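# Move the hose from the red manifold port to blue

## Task

Release the hose's latch on the manifold's red port, take the hose out, and insert it into the blue port far enough that it locks in place.

## Robot and tools

Robot: two 7-joint arms, left_arm and right_arm, each ending in a two-finger parallel gripper. Joint order for every row and every per-arm list in results: waist, shoulder, upper arm roll, elbow, forearm roll, wrist pitch, wrist roll. Stated ranges in radians: waist -6.283..6.283, shoulder -2.250..2.250, upper arm roll -6.283..6.283, elbow -2.580..2.580, forearm roll -6.283..6.283, wrist pitch -2.100..2.100, wrist roll -6.283..6.283. True ends may differ by up to 0.014 rad; a target more than 0.014 rad outside a range, and beyond the joint's present angle, gets the call refused. A target past the real end is clipped there and the result may print "joint sent to its limit".

Frames: the scene frame has its origin at table-top height midway between the nominal arm bases, +z up, +x out over the table, left_arm toward +y (arm names do not match image sides). Each arm reports end_effector_position (m) and end_effector_quat_wxyz in its own base frame. Calibrated bases in the scene frame: left_arm at (+0.021, +0.316, +0.036) with quat_wxyz (+1.000, 0, 0, +0.005); right_arm at (-0.022, -0.317, +0.036) with quat_wxyz (+1.000, 0, 0, +0.006); both have +z up. Printed hand poses can be off by a few centimetres, more when stretched out. Gripper axes: fingers point along its +z, they open and close along its y. The reported position is the midpoint of the closed pads; fingertips extend about 19 mm past it when closed, 6 mm when fully open.

The row: a flat list of 20 numbers covering both arms even if one stays still. Numbers 1-7 are left_arm absolute joint targets (rad); 8-10 are left_arm gripper position, force_limit, speed, each in [-1, 1]; 11-20 repeat that for right_arm. Gripper position is an absolute opening: +1 = 85 mm open, about -0.8 = pads touching, -1 = close until blocked. force_limit sets motor push (about 30 N per pad at -1, 100 N at +1 on a slow close); speed sets finger rate (about 20 mm/s at -1, 85 at 0, 150 at +1). Fast closes from well open give strong grips (roughly 120-245 N). Both start at +1. To leave a gripper alone, resend its last three numbers; 0 is a real command. Grip by sending -1 and confirming object_status 2.

execute_actions(actions, cameras): actions is a list of actions; each action is a list of 1-15 rows, one per 1/30 s step, the last row held to fill 15 steps. Each joint target must stay near the measured angle (lead 0.304 rad on the first four joints, 0.266 on the wrist three) and the hand may not be asked more than 70 mm away, otherwise targets are scaled back. An empty list just returns state and images.

move(target, speed, blend, blocking, cameras): target is one 20-number row or a list of up to 15 rows, all absolute joint angles plus gripper numbers. All joints travel synchronised, so the hand follows a curve, with no collision avoidance. speed (0.01-2 rad/s, default 0.5) caps the fastest joint; one value or one per target. blend (rad) rounds corners of a target list; 0 stops at each. blocking=false returns after about 0.5 s while motion continues; a new move replaces the old. Gripper values of the first row are sent at once; later rows' gripper values are applied on arrival once everything rests. The extra "move:" line reports done, off_target (resting >0.01 rad away), moving, held or fault, plus limits=held if steps were withheld. The arms are stiff: aiming a few millimetres into a firm surface presses hard.

wait(seconds 0-10, cameras) lets time pass holding the last command. stop(cameras) brakes a running move; fingers continue. zoom_image(camera, region [x0, y0, x1, y1] pixels, max 504x504) magnifies the latest image of a camera. clear_fault(arm) clears a reported torque fault on left_arm or right_arm. finished_scene(scene) ends the current scene irreversibly; pass its number, and only call it once the hose sits latched in the blue port without the robot holding it.

Cameras, all 896x504: cam_head_left, cam_head_right, cam_high, cam_low, cam_left_wrist, cam_right_wrist. The cameras argument picks which images return ([] none, null or ["all"] all).

Result lines: Joint positions, Joint velocities ("within noise" means still), Joint targets (what joints are being driven to now; resend these to hold a joint), Joint torques (positive toward larger angle; includes load and contacts), Tool commands, position_measured in counts (3 fully open, 78 about 60 mm, 130 about 40 mm, 180 about 20 mm, 230 pads touching), object_status (0 moving, 1 blocked while opening, 2 blocked while closing, i.e. holding, 3 reached the request), Flange force along the gripper axes (noisy, includes held weight; missing after row calls until a move or wait). Warnings: "joint command not followed" (clearance check between arms altered targets), MOTOR HOT (above 60 C; at 75 C the arm sinks and stops for 30-60 s), torque fault (a joint torque hit its limit, 104.5 N m for the first four joints, 51.3 for the wrist three, or strayed over 5 degrees; the arm freezes until clear_fault).

Avoid: dropping the hose or letting it fall off the table, releasing it while moving, fast impacts, pressing hard into the manifold, twisting or yanking the gripper, squeezing hard on a part still resting on something, any contact or pinching between the two arms, and long outstretched holds that heat motors. Loose objects may get occasional small nudges.

Each tool is called after "Request:" by a JSON object that holds its "api" and its "payload", one argument or row to a line.

## Session

Request:
{"api": "execute_actions", "payload": {
  "actions": []
}}

Scene clock: 0.00 s.
left_arm: end_effector_position=(+0.2896, -0.4107, +0.0665) position_measured=3 object_status=3 end_effector_quat_wxyz=(-0.397, +0.144, +0.902, -0.093) | right_arm: end_effector_position=(+0.7786, -0.3547, +0.2994) position_measured=3 object_status=3 end_effector_quat_wxyz=(+0.020, +0.757, -0.522, +0.392)
Joint positions: left_arm=[0.595 1.179 0.037 0.969 0.464 1.682 1.76] | right_arm=[0.437 0.903 -0.37 0.793 0.773 0.796 3.463]
Joint velocities: within noise
Joint torques (N m): no reading
Flange force (N): no reading
Joint targets: left_arm=[0.595 1.179 0.037 0.969 0.464 1.682 1.760] | right_arm=[0.437 0.903 -0.370 0.793 0.773 0.796 3.463]
Tool commands: left_gripper/position=+1.0 left_gripper/force_limit=+1.0 left_gripper/speed=+1.0 right_gripper/position=+1.0 right_gripper/force_limit=+1.0 right_gripper/speed=+1.0

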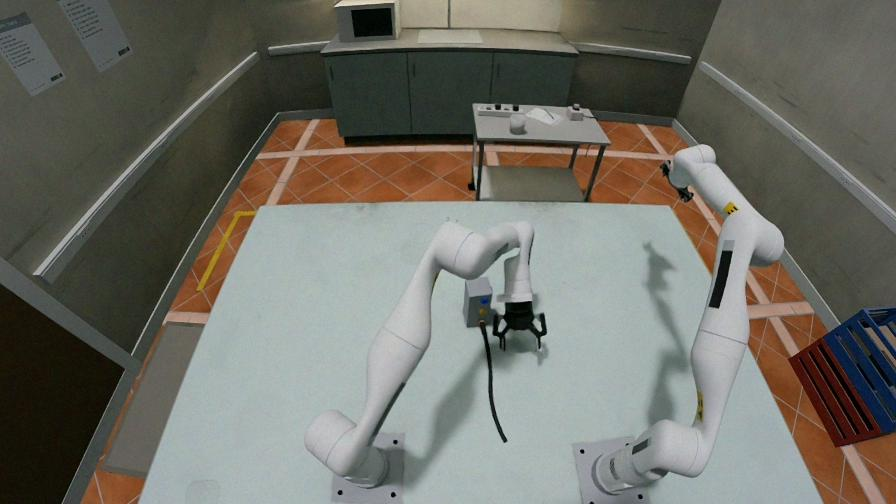

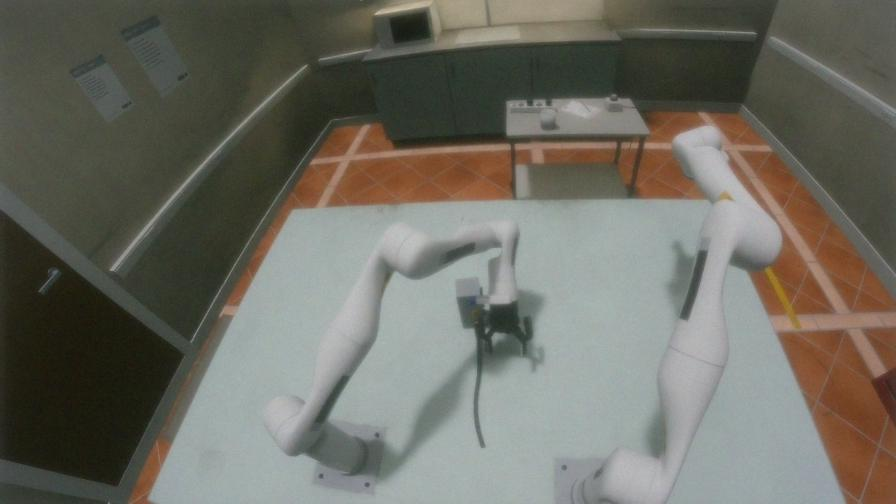

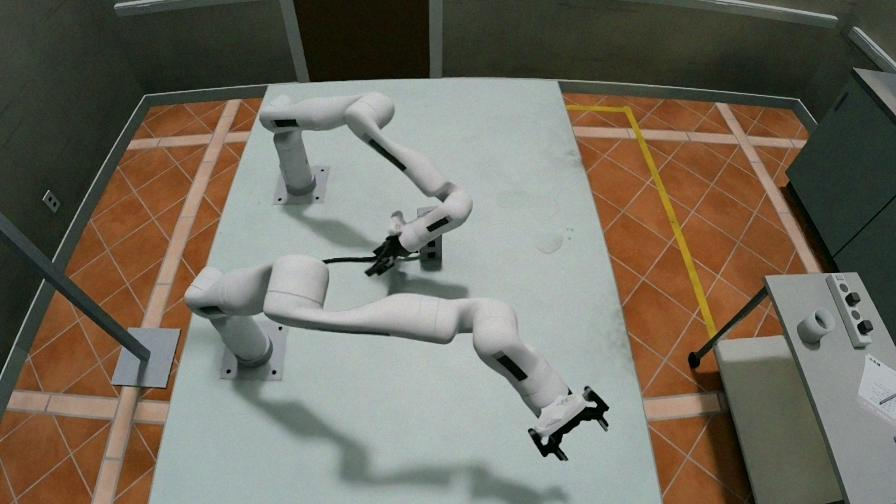

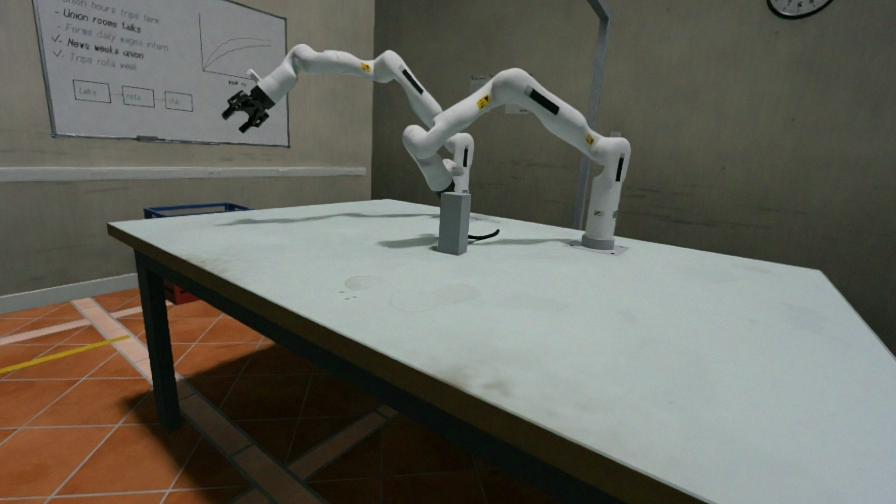

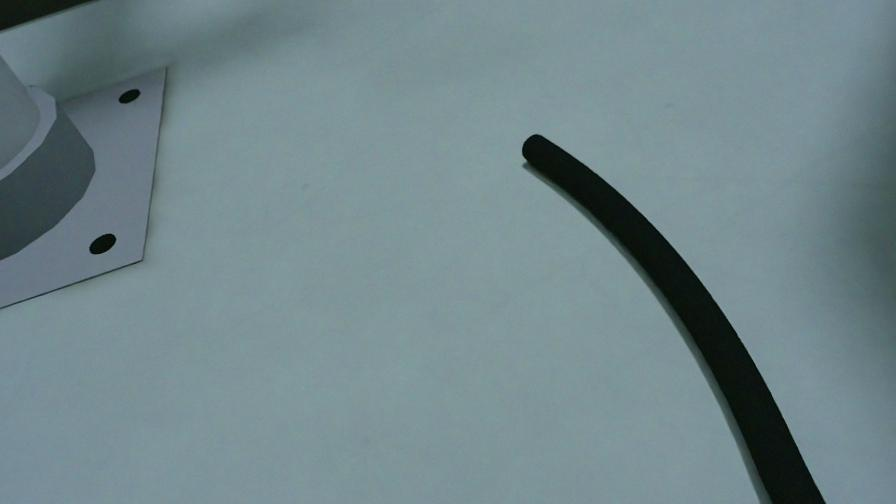

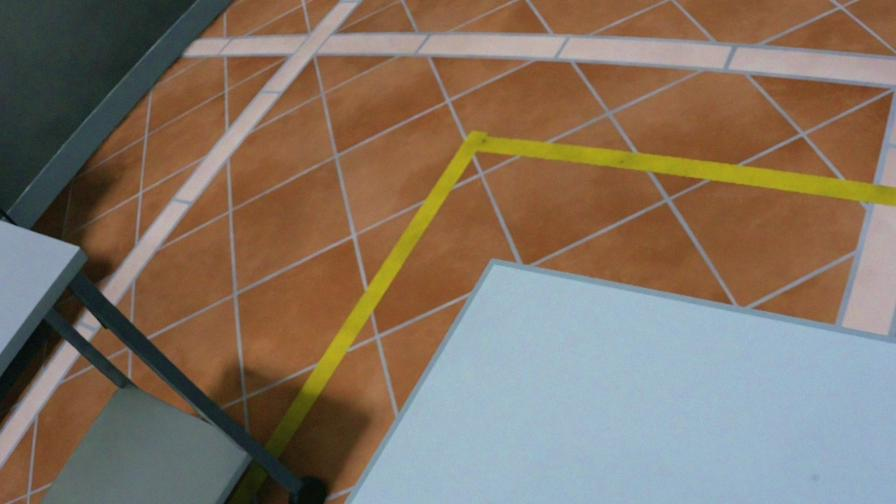

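Request:
{"api": "zoom_image", "payload": {
  "camera": "cam_head_left",
  "region": [430, 250, 580, 400]
}}

Request:
{"api": "zoom_image", "payload": {
  "camera": "cam_head_right",
  "region": [410, 250, 560, 400]
}}

Request:
{"api": "zoom_image", "payload": {
  "camera": "cam_high",
  "region": [320, 180, 500, 300]
}}

Request:
{"api": "zoom_image", "payload": {
  "camera": "cam_low",
  "region": [400, 170, 520, 270]
}}

Scaled by 3.360 from the camera's 896x504 image, which has a finer 1280x720 frame.

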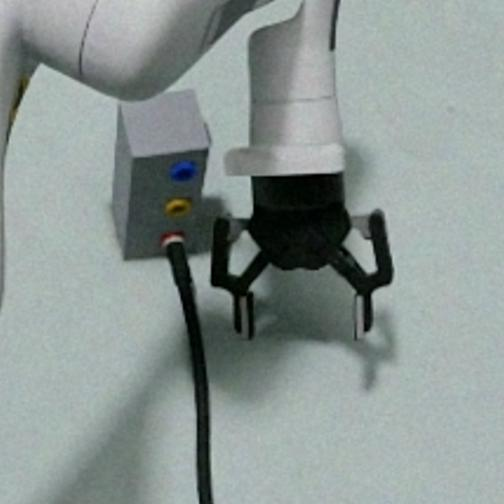

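Scaled by 3.360 from the camera's 896x504 image, which has a finer 1280x720 frame.

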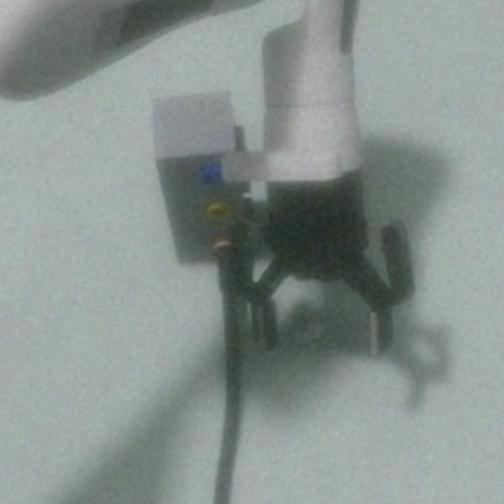

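Scaled by 2.800 from the camera's 896x504 image, which has a finer 1280x720 frame.

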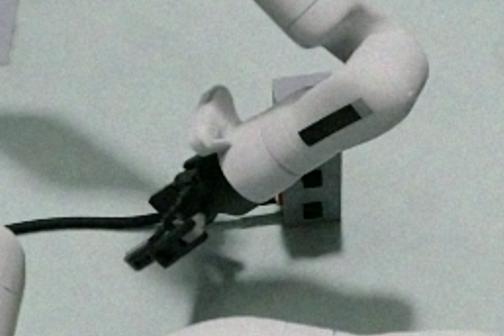

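Scaled by 4.200 from the camera's 896x504 image, which has a finer 1280x720 frame.

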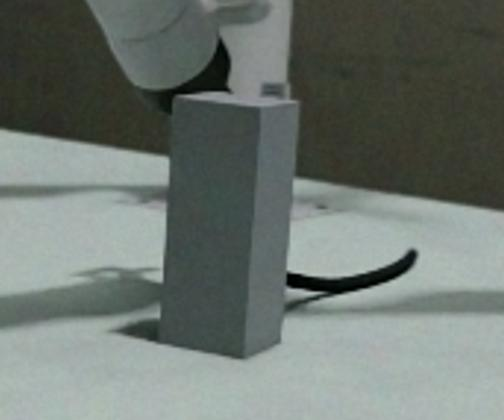

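Request:
{"api": "move", "payload": {
  "target": [
    [0.6,0.8,0.037,0.969,0.464,1.682,1.76,1,1,1,0.437,0.6,-0.37,1.2,0.773,0.9,3.463,1,1,1],
    [1.381,0.385,0,2.224,-1.24,0.823,-0.746,1,1,1,0.437,0.1,-0.2,1.8,0.4,1.2,3.463,1,1,1]
  ],
  "blend": [0.15,0],
  "speed": 0.9
}}

Scene clock: 13.83 s.
left_arm: end_effector_position=(+0.2559, -0.3184, +0.1838) position_measured=3 object_status=3 end_effector_quat_wxyz=(-0.269, +0.650, -0.656, +0.272) | right_arm: end_effector_position=(+0.3149, -0.2185, +0.3108) position_measured=3 object_status=3 end_effector_quat_wxyz=(+0.144, +0.768, -0.615, +0.105)
Joint positions: left_arm=[1.381 0.385 0 2.224 -1.24 0.823 -0.746] | right_arm=[0.437 0.1 -0.2 1.8 0.4 1.2 3.463]
Joint velocities: within noise
Joint torques (N m): left_arm=[0.15 -12.82 -0.55 -4.19 -1.33 1.66 -0.35] | right_arm=[-1.83 -9.19 -0.33 -9.72 0.65 -0.56 -0.15]
Flange force (N): left_arm=[2.4 0.1 0.1] | right_arm=[-0.1 7.6 -0.3]
Joint targets: left_arm=[1.381 0.385 0.000 2.224 -1.240 0.823 -0.746] | right_arm=[0.437 0.100 -0.200 1.800 0.400 1.200 3.463]
move: done

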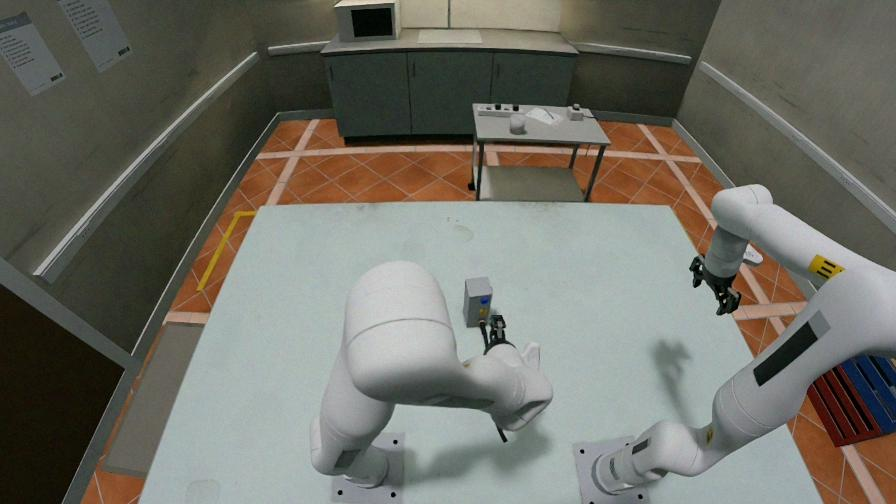

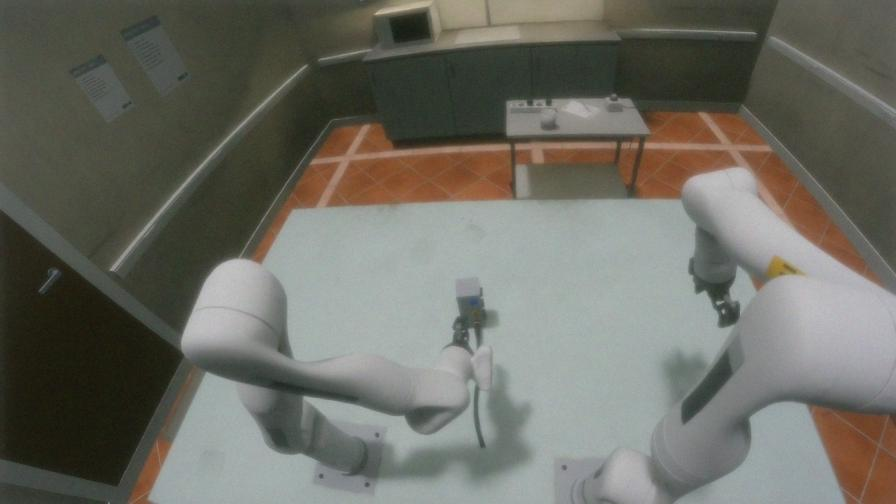

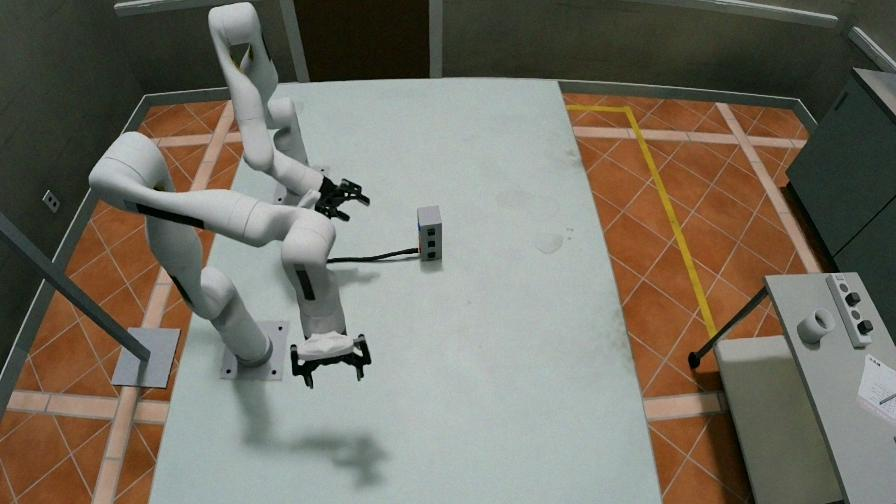

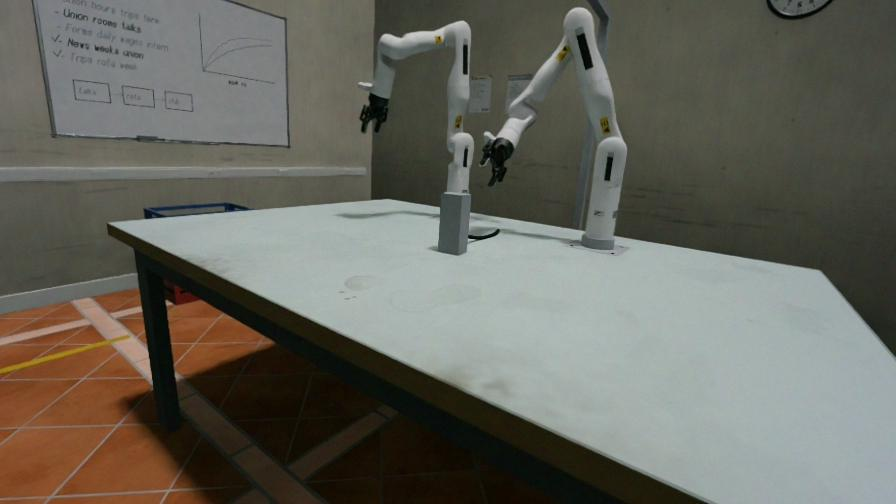

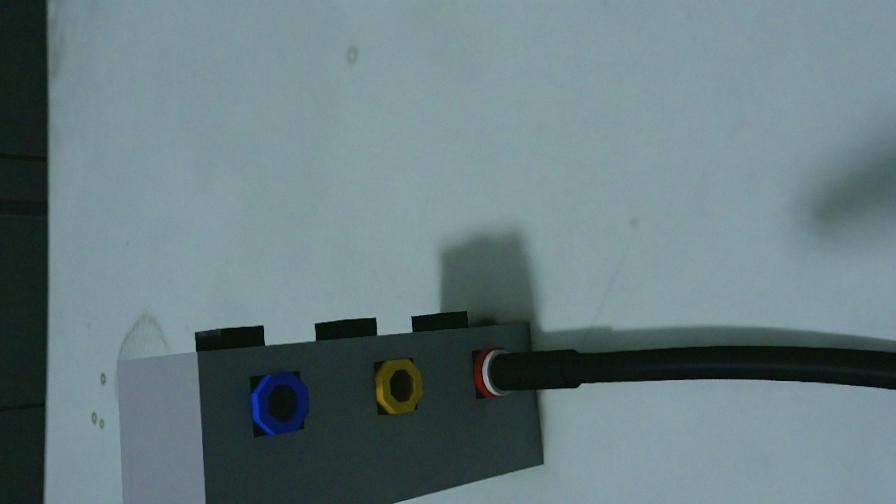

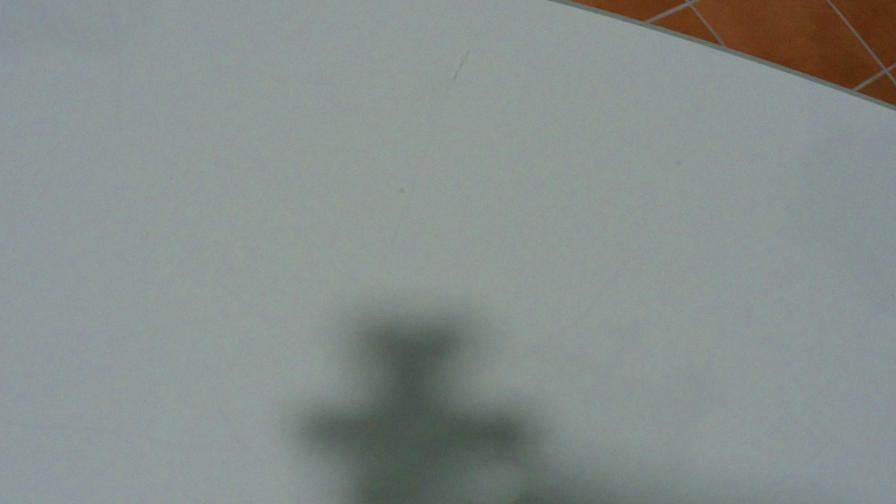

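Request:
{"api": "zoom_image", "payload": {
  "camera": "cam_left_wrist",
  "region": [170, 290, 630, 504]
}}

Request:
{"api": "zoom_image", "payload": {
  "camera": "cam_high",
  "region": [300, 180, 480, 290]
}}

Request:
{"api": "zoom_image", "payload": {
  "camera": "cam_head_left",
  "region": [440, 260, 560, 380]
}}

Request:
{"api": "zoom_image", "payload": {
  "camera": "cam_low",
  "region": [420, 120, 540, 270]
}}

Scaled by 1.096 from the camera's 896x504 image, which has a finer 1280x720 frame.

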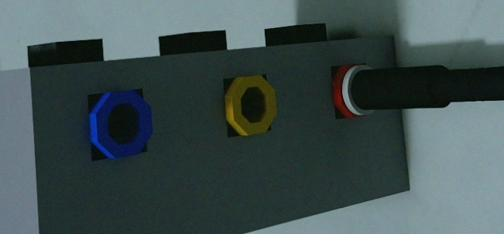

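Scaled by 2.800 from the camera's 896x504 image, which has a finer 1280x720 frame.

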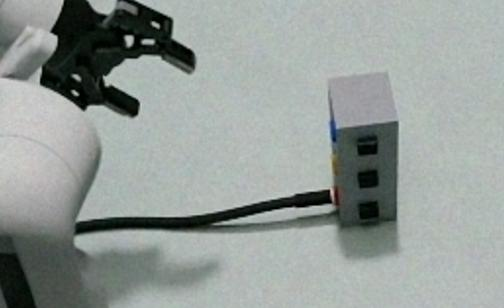

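Scaled by 4.200 from the camera's 896x504 image, which has a finer 1280x720 frame.

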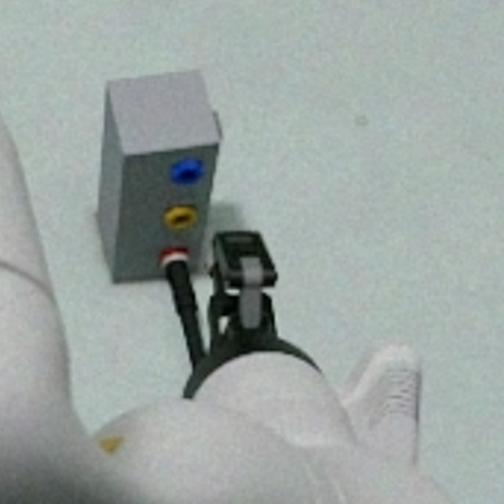

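Scaled by 3.360 from the camera's 896x504 image, which has a finer 1280x720 frame.

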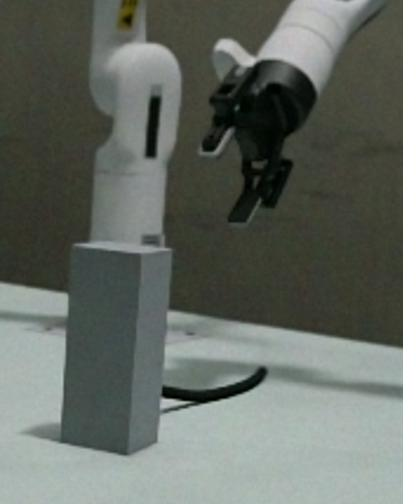

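Request:
{"api": "move", "payload": {
  "target": [1.381,0.385,0,2.224,-1.24,0.823,-0.746,1,1,1,0.4265,1.013,0,1.641,-1.049,1.448,1.124,1,1,1],
  "speed": 0.9
}}

Request:
{"api": "zoom_image", "payload": {
  "camera": "cam_right_wrist",
  "region": [224, 126, 672, 378]
}}

Scene clock: 20.20 s.
left_arm: end_effector_position=(+0.2559, -0.3184, +0.1838) position_measured=3 object_status=3 end_effector_quat_wxyz=(-0.269, +0.650, -0.656, +0.272) | right_arm: end_effector_position=(+0.4518, +0.0618, +0.1239) position_measured=3 object_status=3 end_effector_quat_wxyz=(-0.404, +0.582, +0.576, +0.408)
Joint positions: left_arm=[1.381 0.385 0 2.224 -1.24 0.823 -0.746] | right_arm=[0.426 1.013 0 1.641 -1.049 1.448 1.124]
Joint velocities: within noise
Joint torques (N m): left_arm=[0.12 -12.82 -0.44 -4.24 -1.33 1.69 -0.32] | right_arm=[-1.82 -18.42 -1.99 -4.19 -1.55 1.92 -0.2]
Flange force (N): left_arm=[2.2 0.0 0.2] | right_arm=[4.5 -7.2 -3.0]
Joint targets: left_arm=[1.381 0.385 0.000 2.224 -1.240 0.823 -0.746] | right_arm=[0.426 1.013 0.000 1.641 -1.049 1.448 1.124]
move: done

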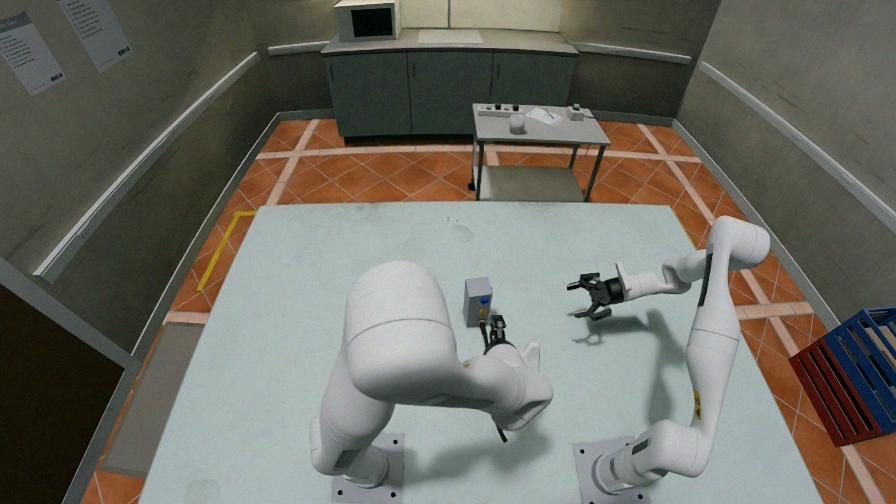

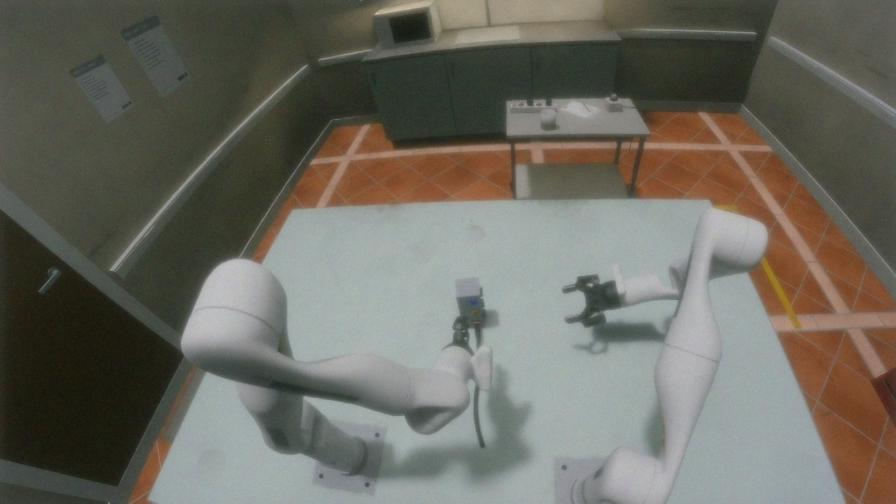

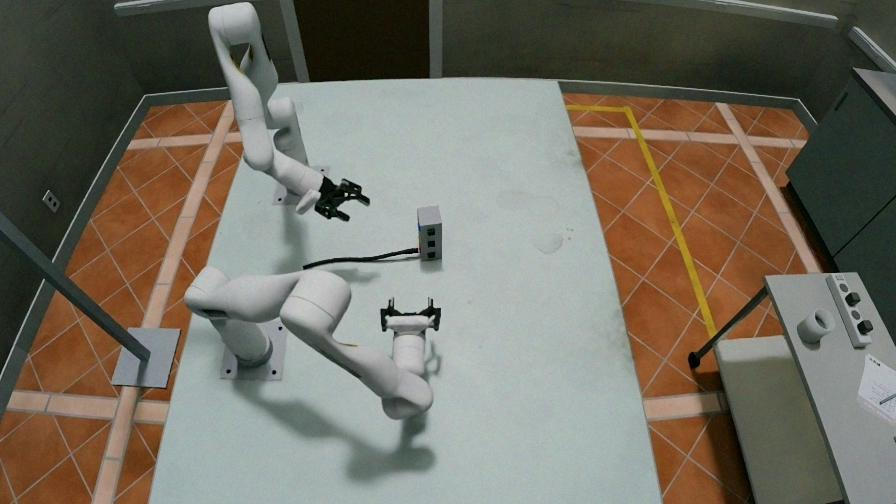

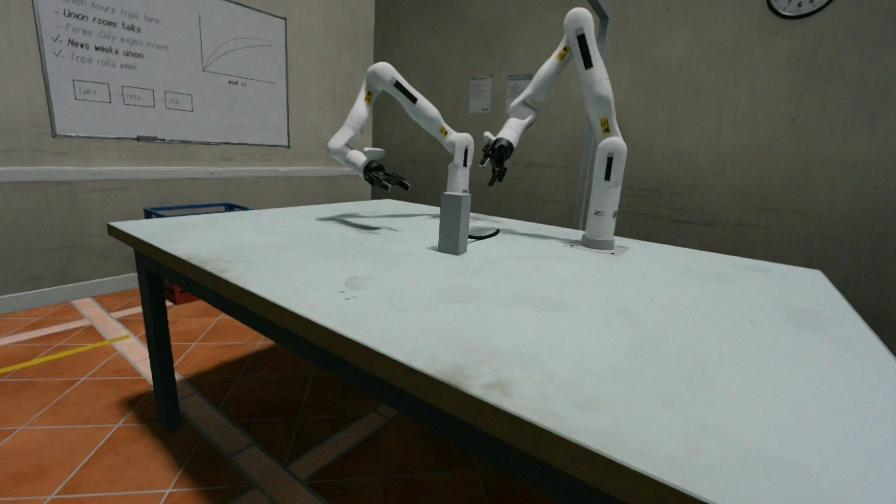

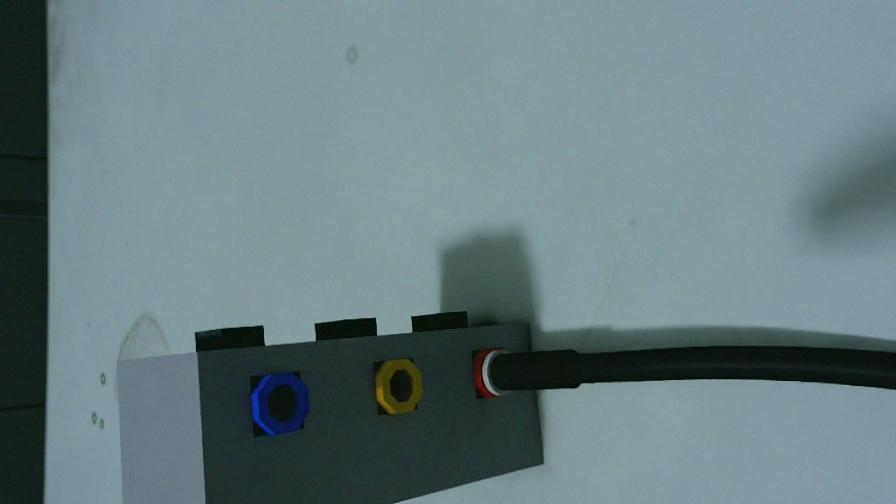

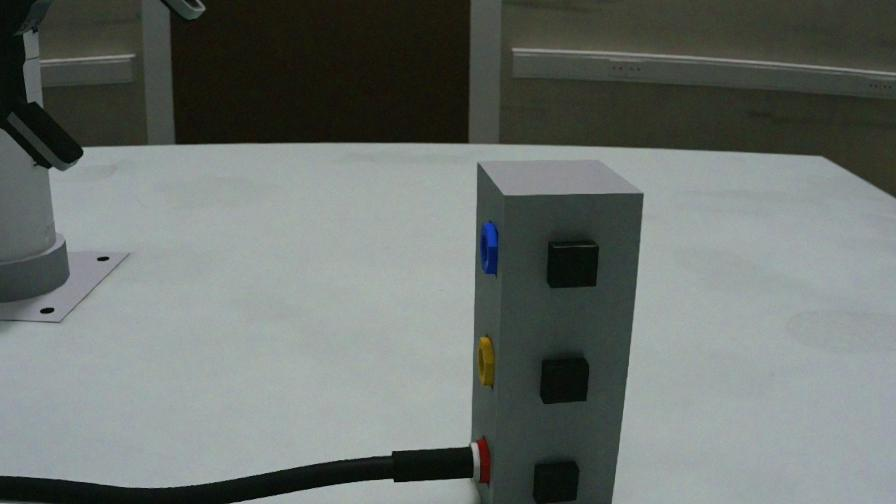

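Scaled by 1.125 from the camera's 896x504 image, which has a finer 1280x720 frame.

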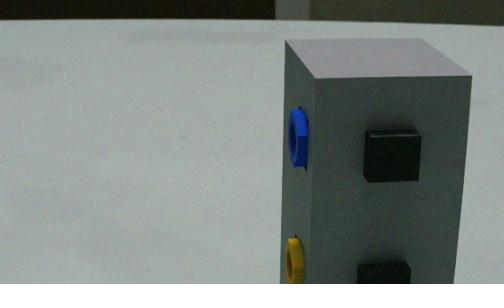

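Request:
{"api": "move", "payload": {
  "target": [1.1906,0.7835,0,2.161,-1.659,0.748,1.2915,1,1,1,0.4265,1.013,0,1.641,-1.049,1.448,1.124,1,1,1],
  "speed": 0.7
}}

Request:
{"api": "zoom_image", "payload": {
  "camera": "cam_head_left",
  "region": [440, 260, 560, 380]
}}

Request:
{"api": "zoom_image", "payload": {
  "camera": "cam_high",
  "region": [340, 180, 480, 290]
}}

Scene clock: 28.03 s.
left_arm: end_effector_position=(+0.3294, -0.3219, +0.0544) position_measured=3 object_status=3 end_effector_quat_wxyz=(-0.017, +0.923, +0.042, +0.382) | right_arm: end_effector_position=(+0.4518, +0.0618, +0.1238) position_measured=3 object_status=3 end_effector_quat_wxyz=(-0.404, +0.582, +0.576, +0.408)
Joint positions: left_arm=[1.191 0.783 0 2.161 -1.659 0.748 1.292] | right_arm=[0.426 1.013 0 1.641 -1.049 1.448 1.124]
Joint velocities: within noise
Joint torques (N m): left_arm=[0.18 -16.64 -1.1 -1.46 -0.7 2.22 -0.32] | right_arm=[-1.82 -18.37 -1.94 -4.26 -1.54 1.88 -0.17]
Flange force (N): left_arm=[0.3 2.5 0.2] | right_arm=[4.8 -7.4 -2.9]
Joint targets: left_arm=[1.191 0.783 0.000 2.161 -1.659 0.748 1.292] | right_arm=[0.426 1.013 0.000 1.641 -1.049 1.448 1.124]
move: done

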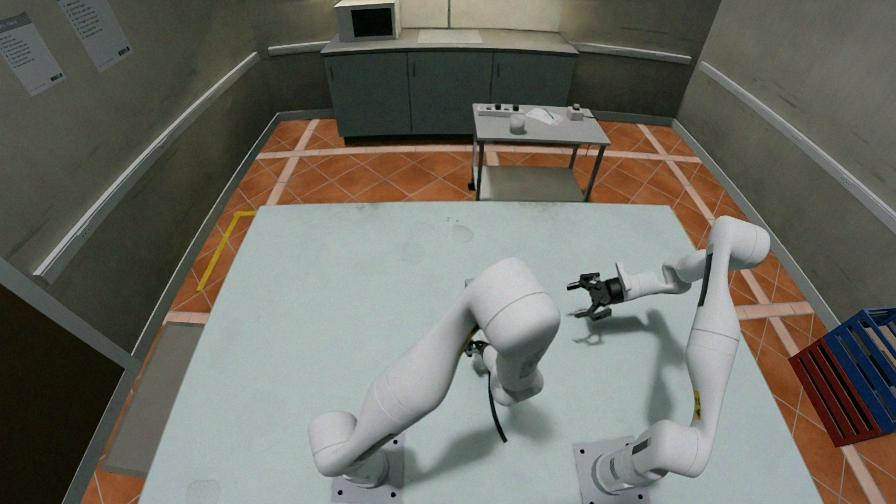

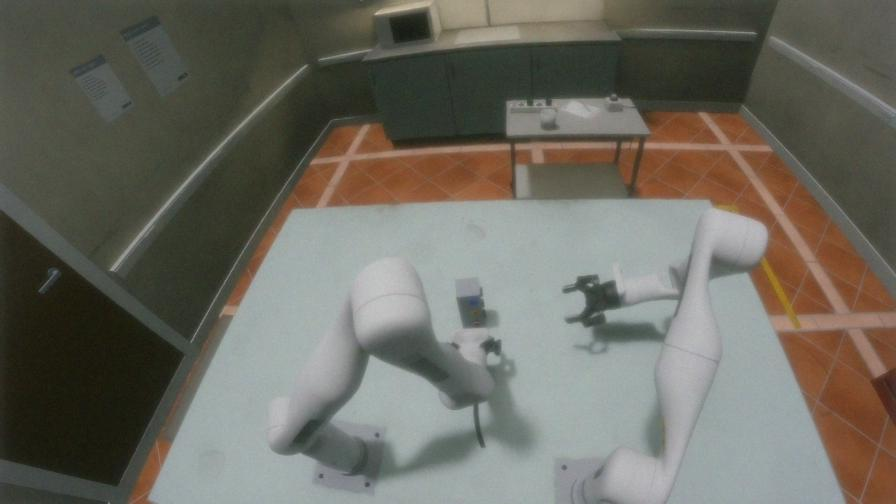

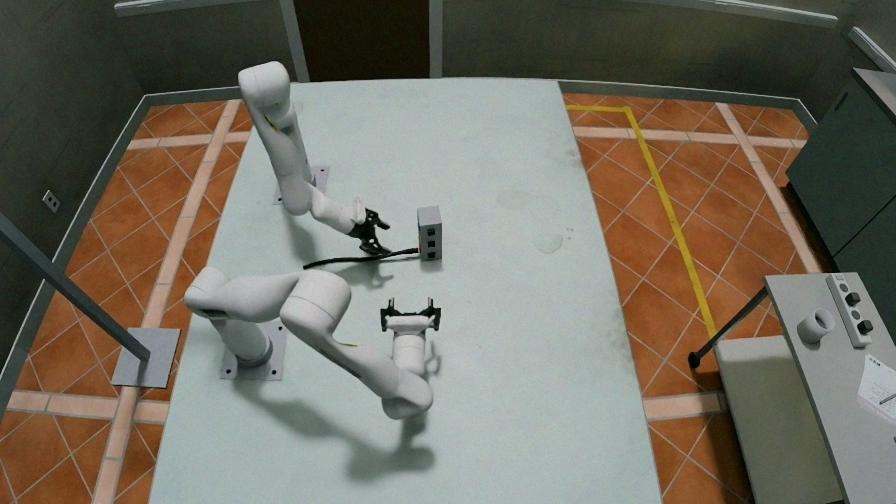

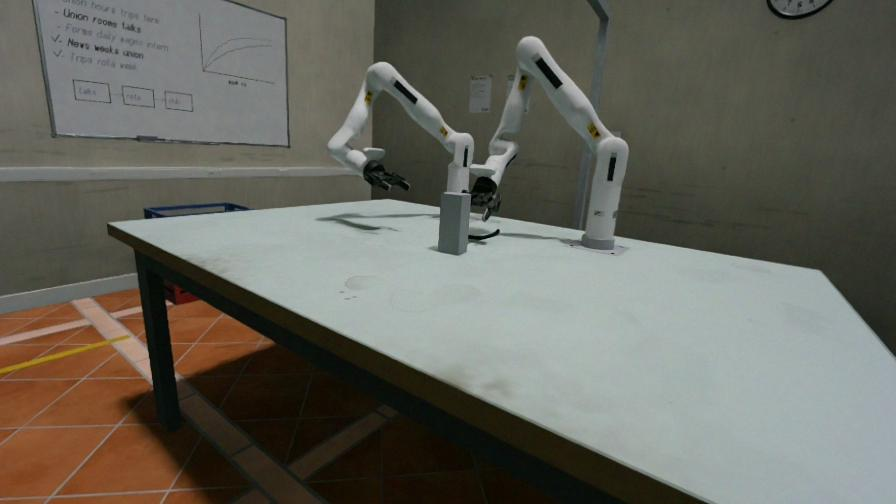

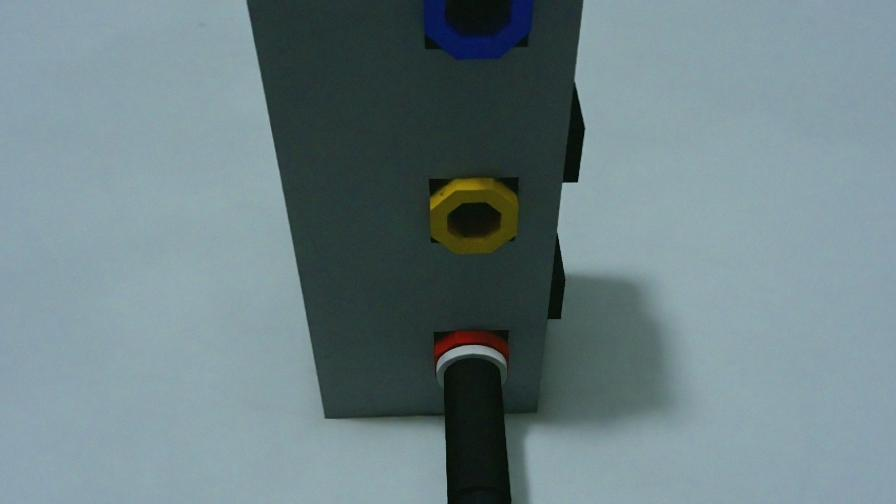

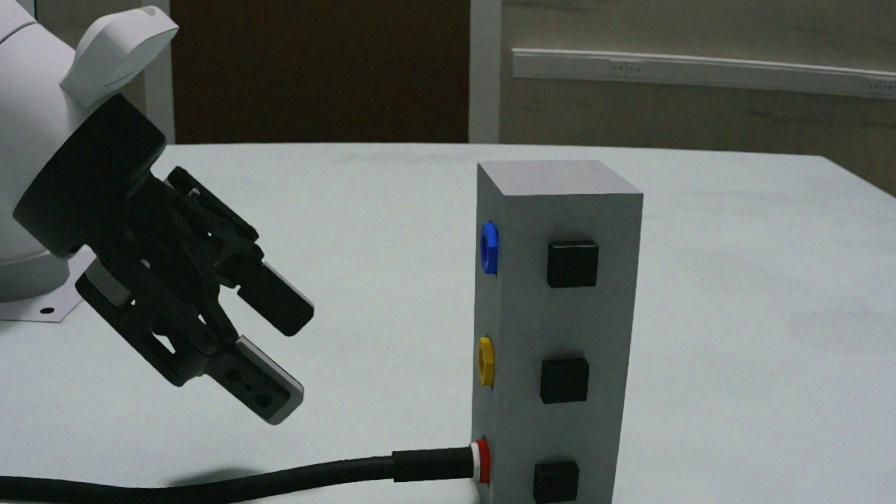

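Scaled by 4.200 from the camera's 896x504 image, which has a finer 1280x720 frame.

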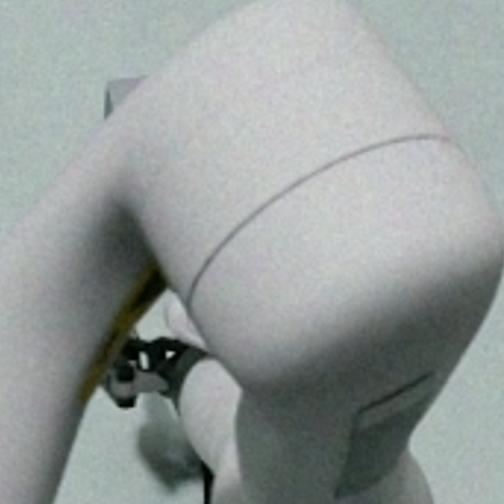

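Scaled by 3.600 from the camera's 896x504 image, which has a finer 1280x720 frame.

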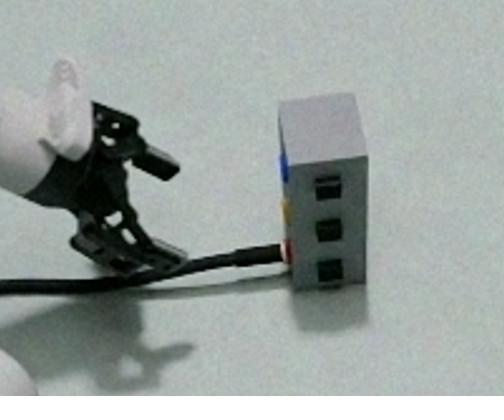

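Request:
{"api": "move", "payload": {
  "target": [1.0797,0.9076,0,2.0961,-1.8353,0.740,1.3819,1,1,1,0.4265,1.013,0,1.641,-1.049,1.448,1.124,1,1,1],
  "speed": 0.3,
  "cameras": ["cam_left_wrist","cam_right_wrist","cam_high","cam_head_right"]
}}

Request:
{"api": "zoom_image", "payload": {
  "camera": "cam_right_wrist",
  "region": [200, 280, 600, 504]
}}

Request:
{"api": "zoom_image", "payload": {
  "camera": "cam_high",
  "region": [340, 180, 480, 290]
}}

Request:
{"api": "zoom_image", "payload": {
  "camera": "cam_head_right",
  "region": [400, 260, 540, 380]
}}

Scene clock: 31.50 s.
left_arm: end_effector_position=(+0.3742, -0.3220, +0.0123) position_measured=3 object_status=3 end_effector_quat_wxyz=(-0.017, +0.923, +0.041, +0.382) | right_arm: end_effector_position=(+0.4518, +0.0618, +0.1238) position_measured=3 object_status=3 end_effector_quat_wxyz=(-0.404, +0.582, +0.576, +0.408)
Joint positions: left_arm=[1.08 0.908 0 2.096 -1.835 0.74 1.382] | right_arm=[0.426 1.013 0 1.641 -1.049 1.448 1.124]
Joint velocities: within noise
Joint torques (N m): left_arm=[0.18 -17.98 -1.04 -1.18 -0.63 2.19 -0.41] | right_arm=[-1.81 -18.39 -1.97 -4.29 -1.52 1.92 -0.16]
Flange force (N): left_arm=[0.3 2.3 0.5] | right_arm=[4.7 -7.4 -2.8]
Joint targets: left_arm=[1.080 0.908 0.000 2.096 -1.835 0.740 1.382] | right_arm=[0.426 1.013 0.000 1.641 -1.049 1.448 1.124]
move: done
Images, in order (width x height): cam_head_right 896x504, cam_high 896x504, cam_left_wrist 896x504, cam_right_wrist 896x504.

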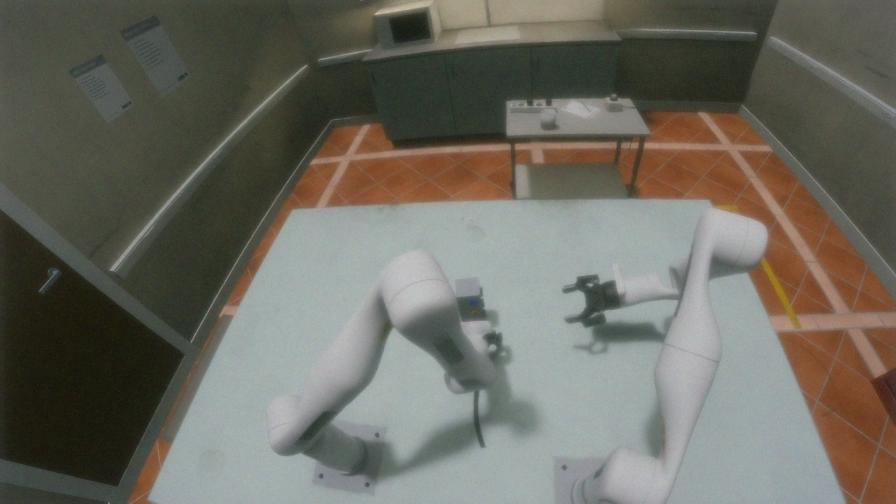

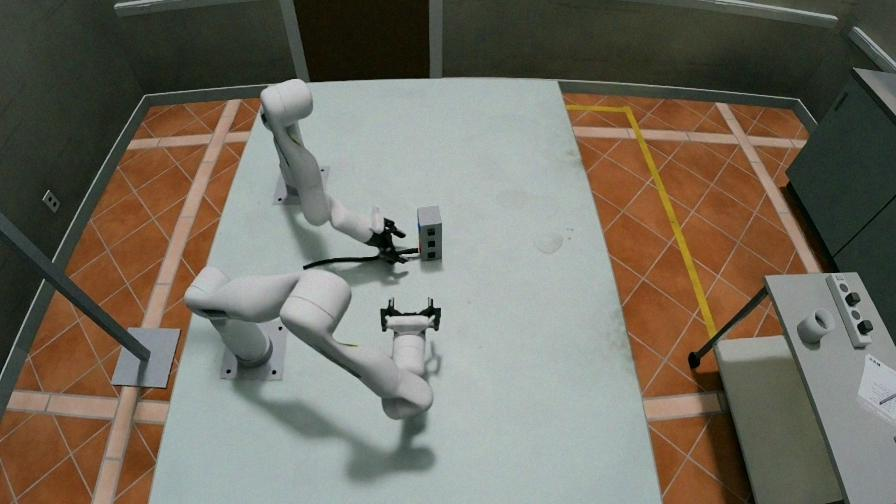

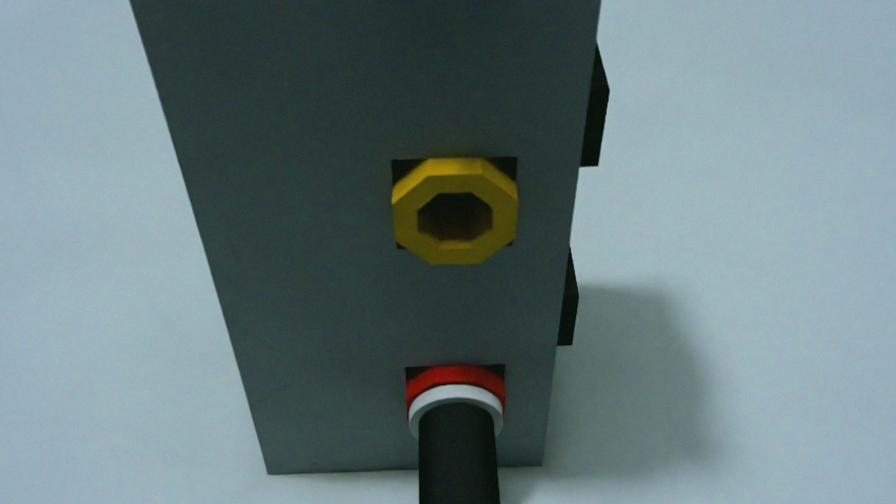

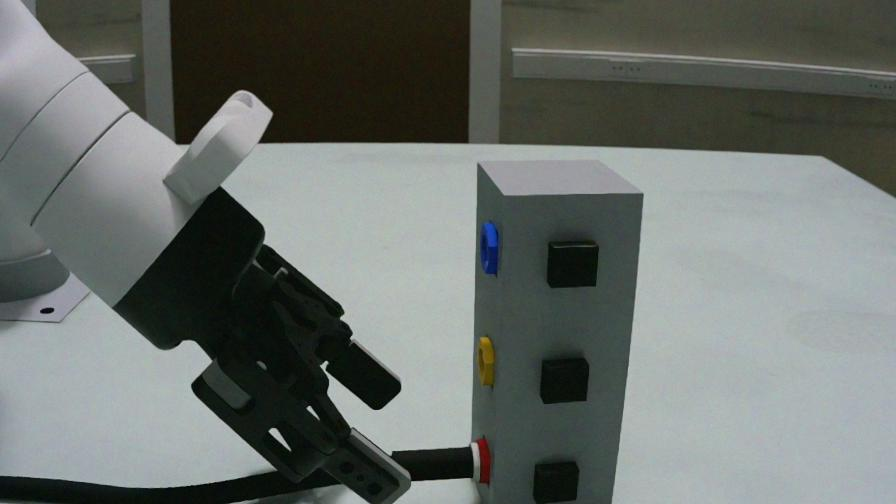

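Scaled by 1.260 from the camera's 896x504 image, which has a finer 1280x720 frame.

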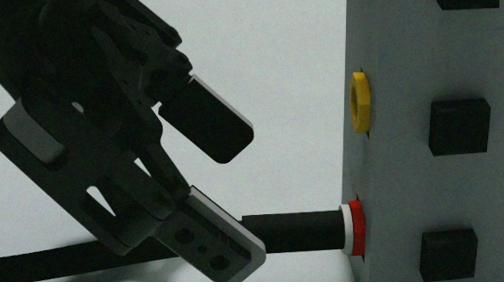

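Scaled by 3.600 from the camera's 896x504 image, which has a finer 1280x720 frame.

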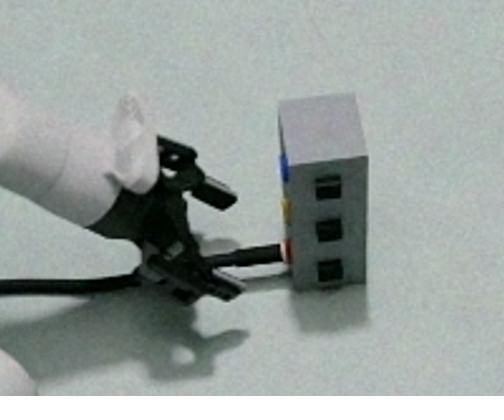

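Scaled by 3.600 from the camera's 896x504 image, which has a finer 1280x720 frame.

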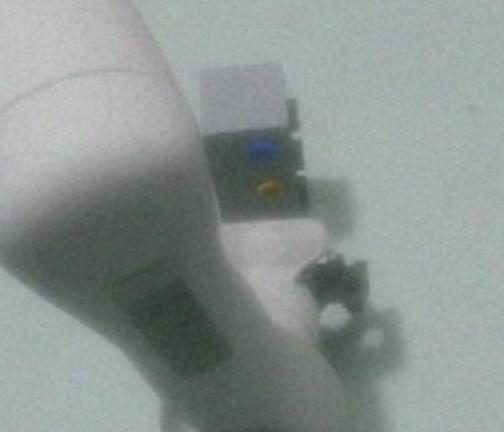

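Request:
{"api": "zoom_image", "payload": {
  "camera": "cam_high",
  "region": [370, 205, 450, 275]
}}

Request:
{"api": "zoom_image", "payload": {
  "camera": "cam_low",
  "region": [420, 170, 520, 270]
}}

Scaled by 6.300 from the camera's 896x504 image, which has a finer 1280x720 frame.

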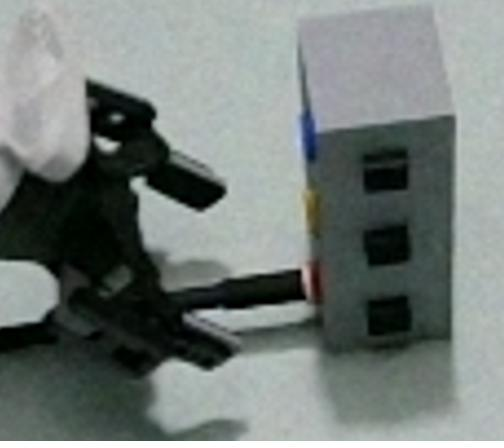

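This scene's latest camera images include none from cam_low. They are from: cam_head_right, cam_high, cam_left_wrist, cam_right_wrist. cam_low's image comes with the result of a call that names it in "cameras".


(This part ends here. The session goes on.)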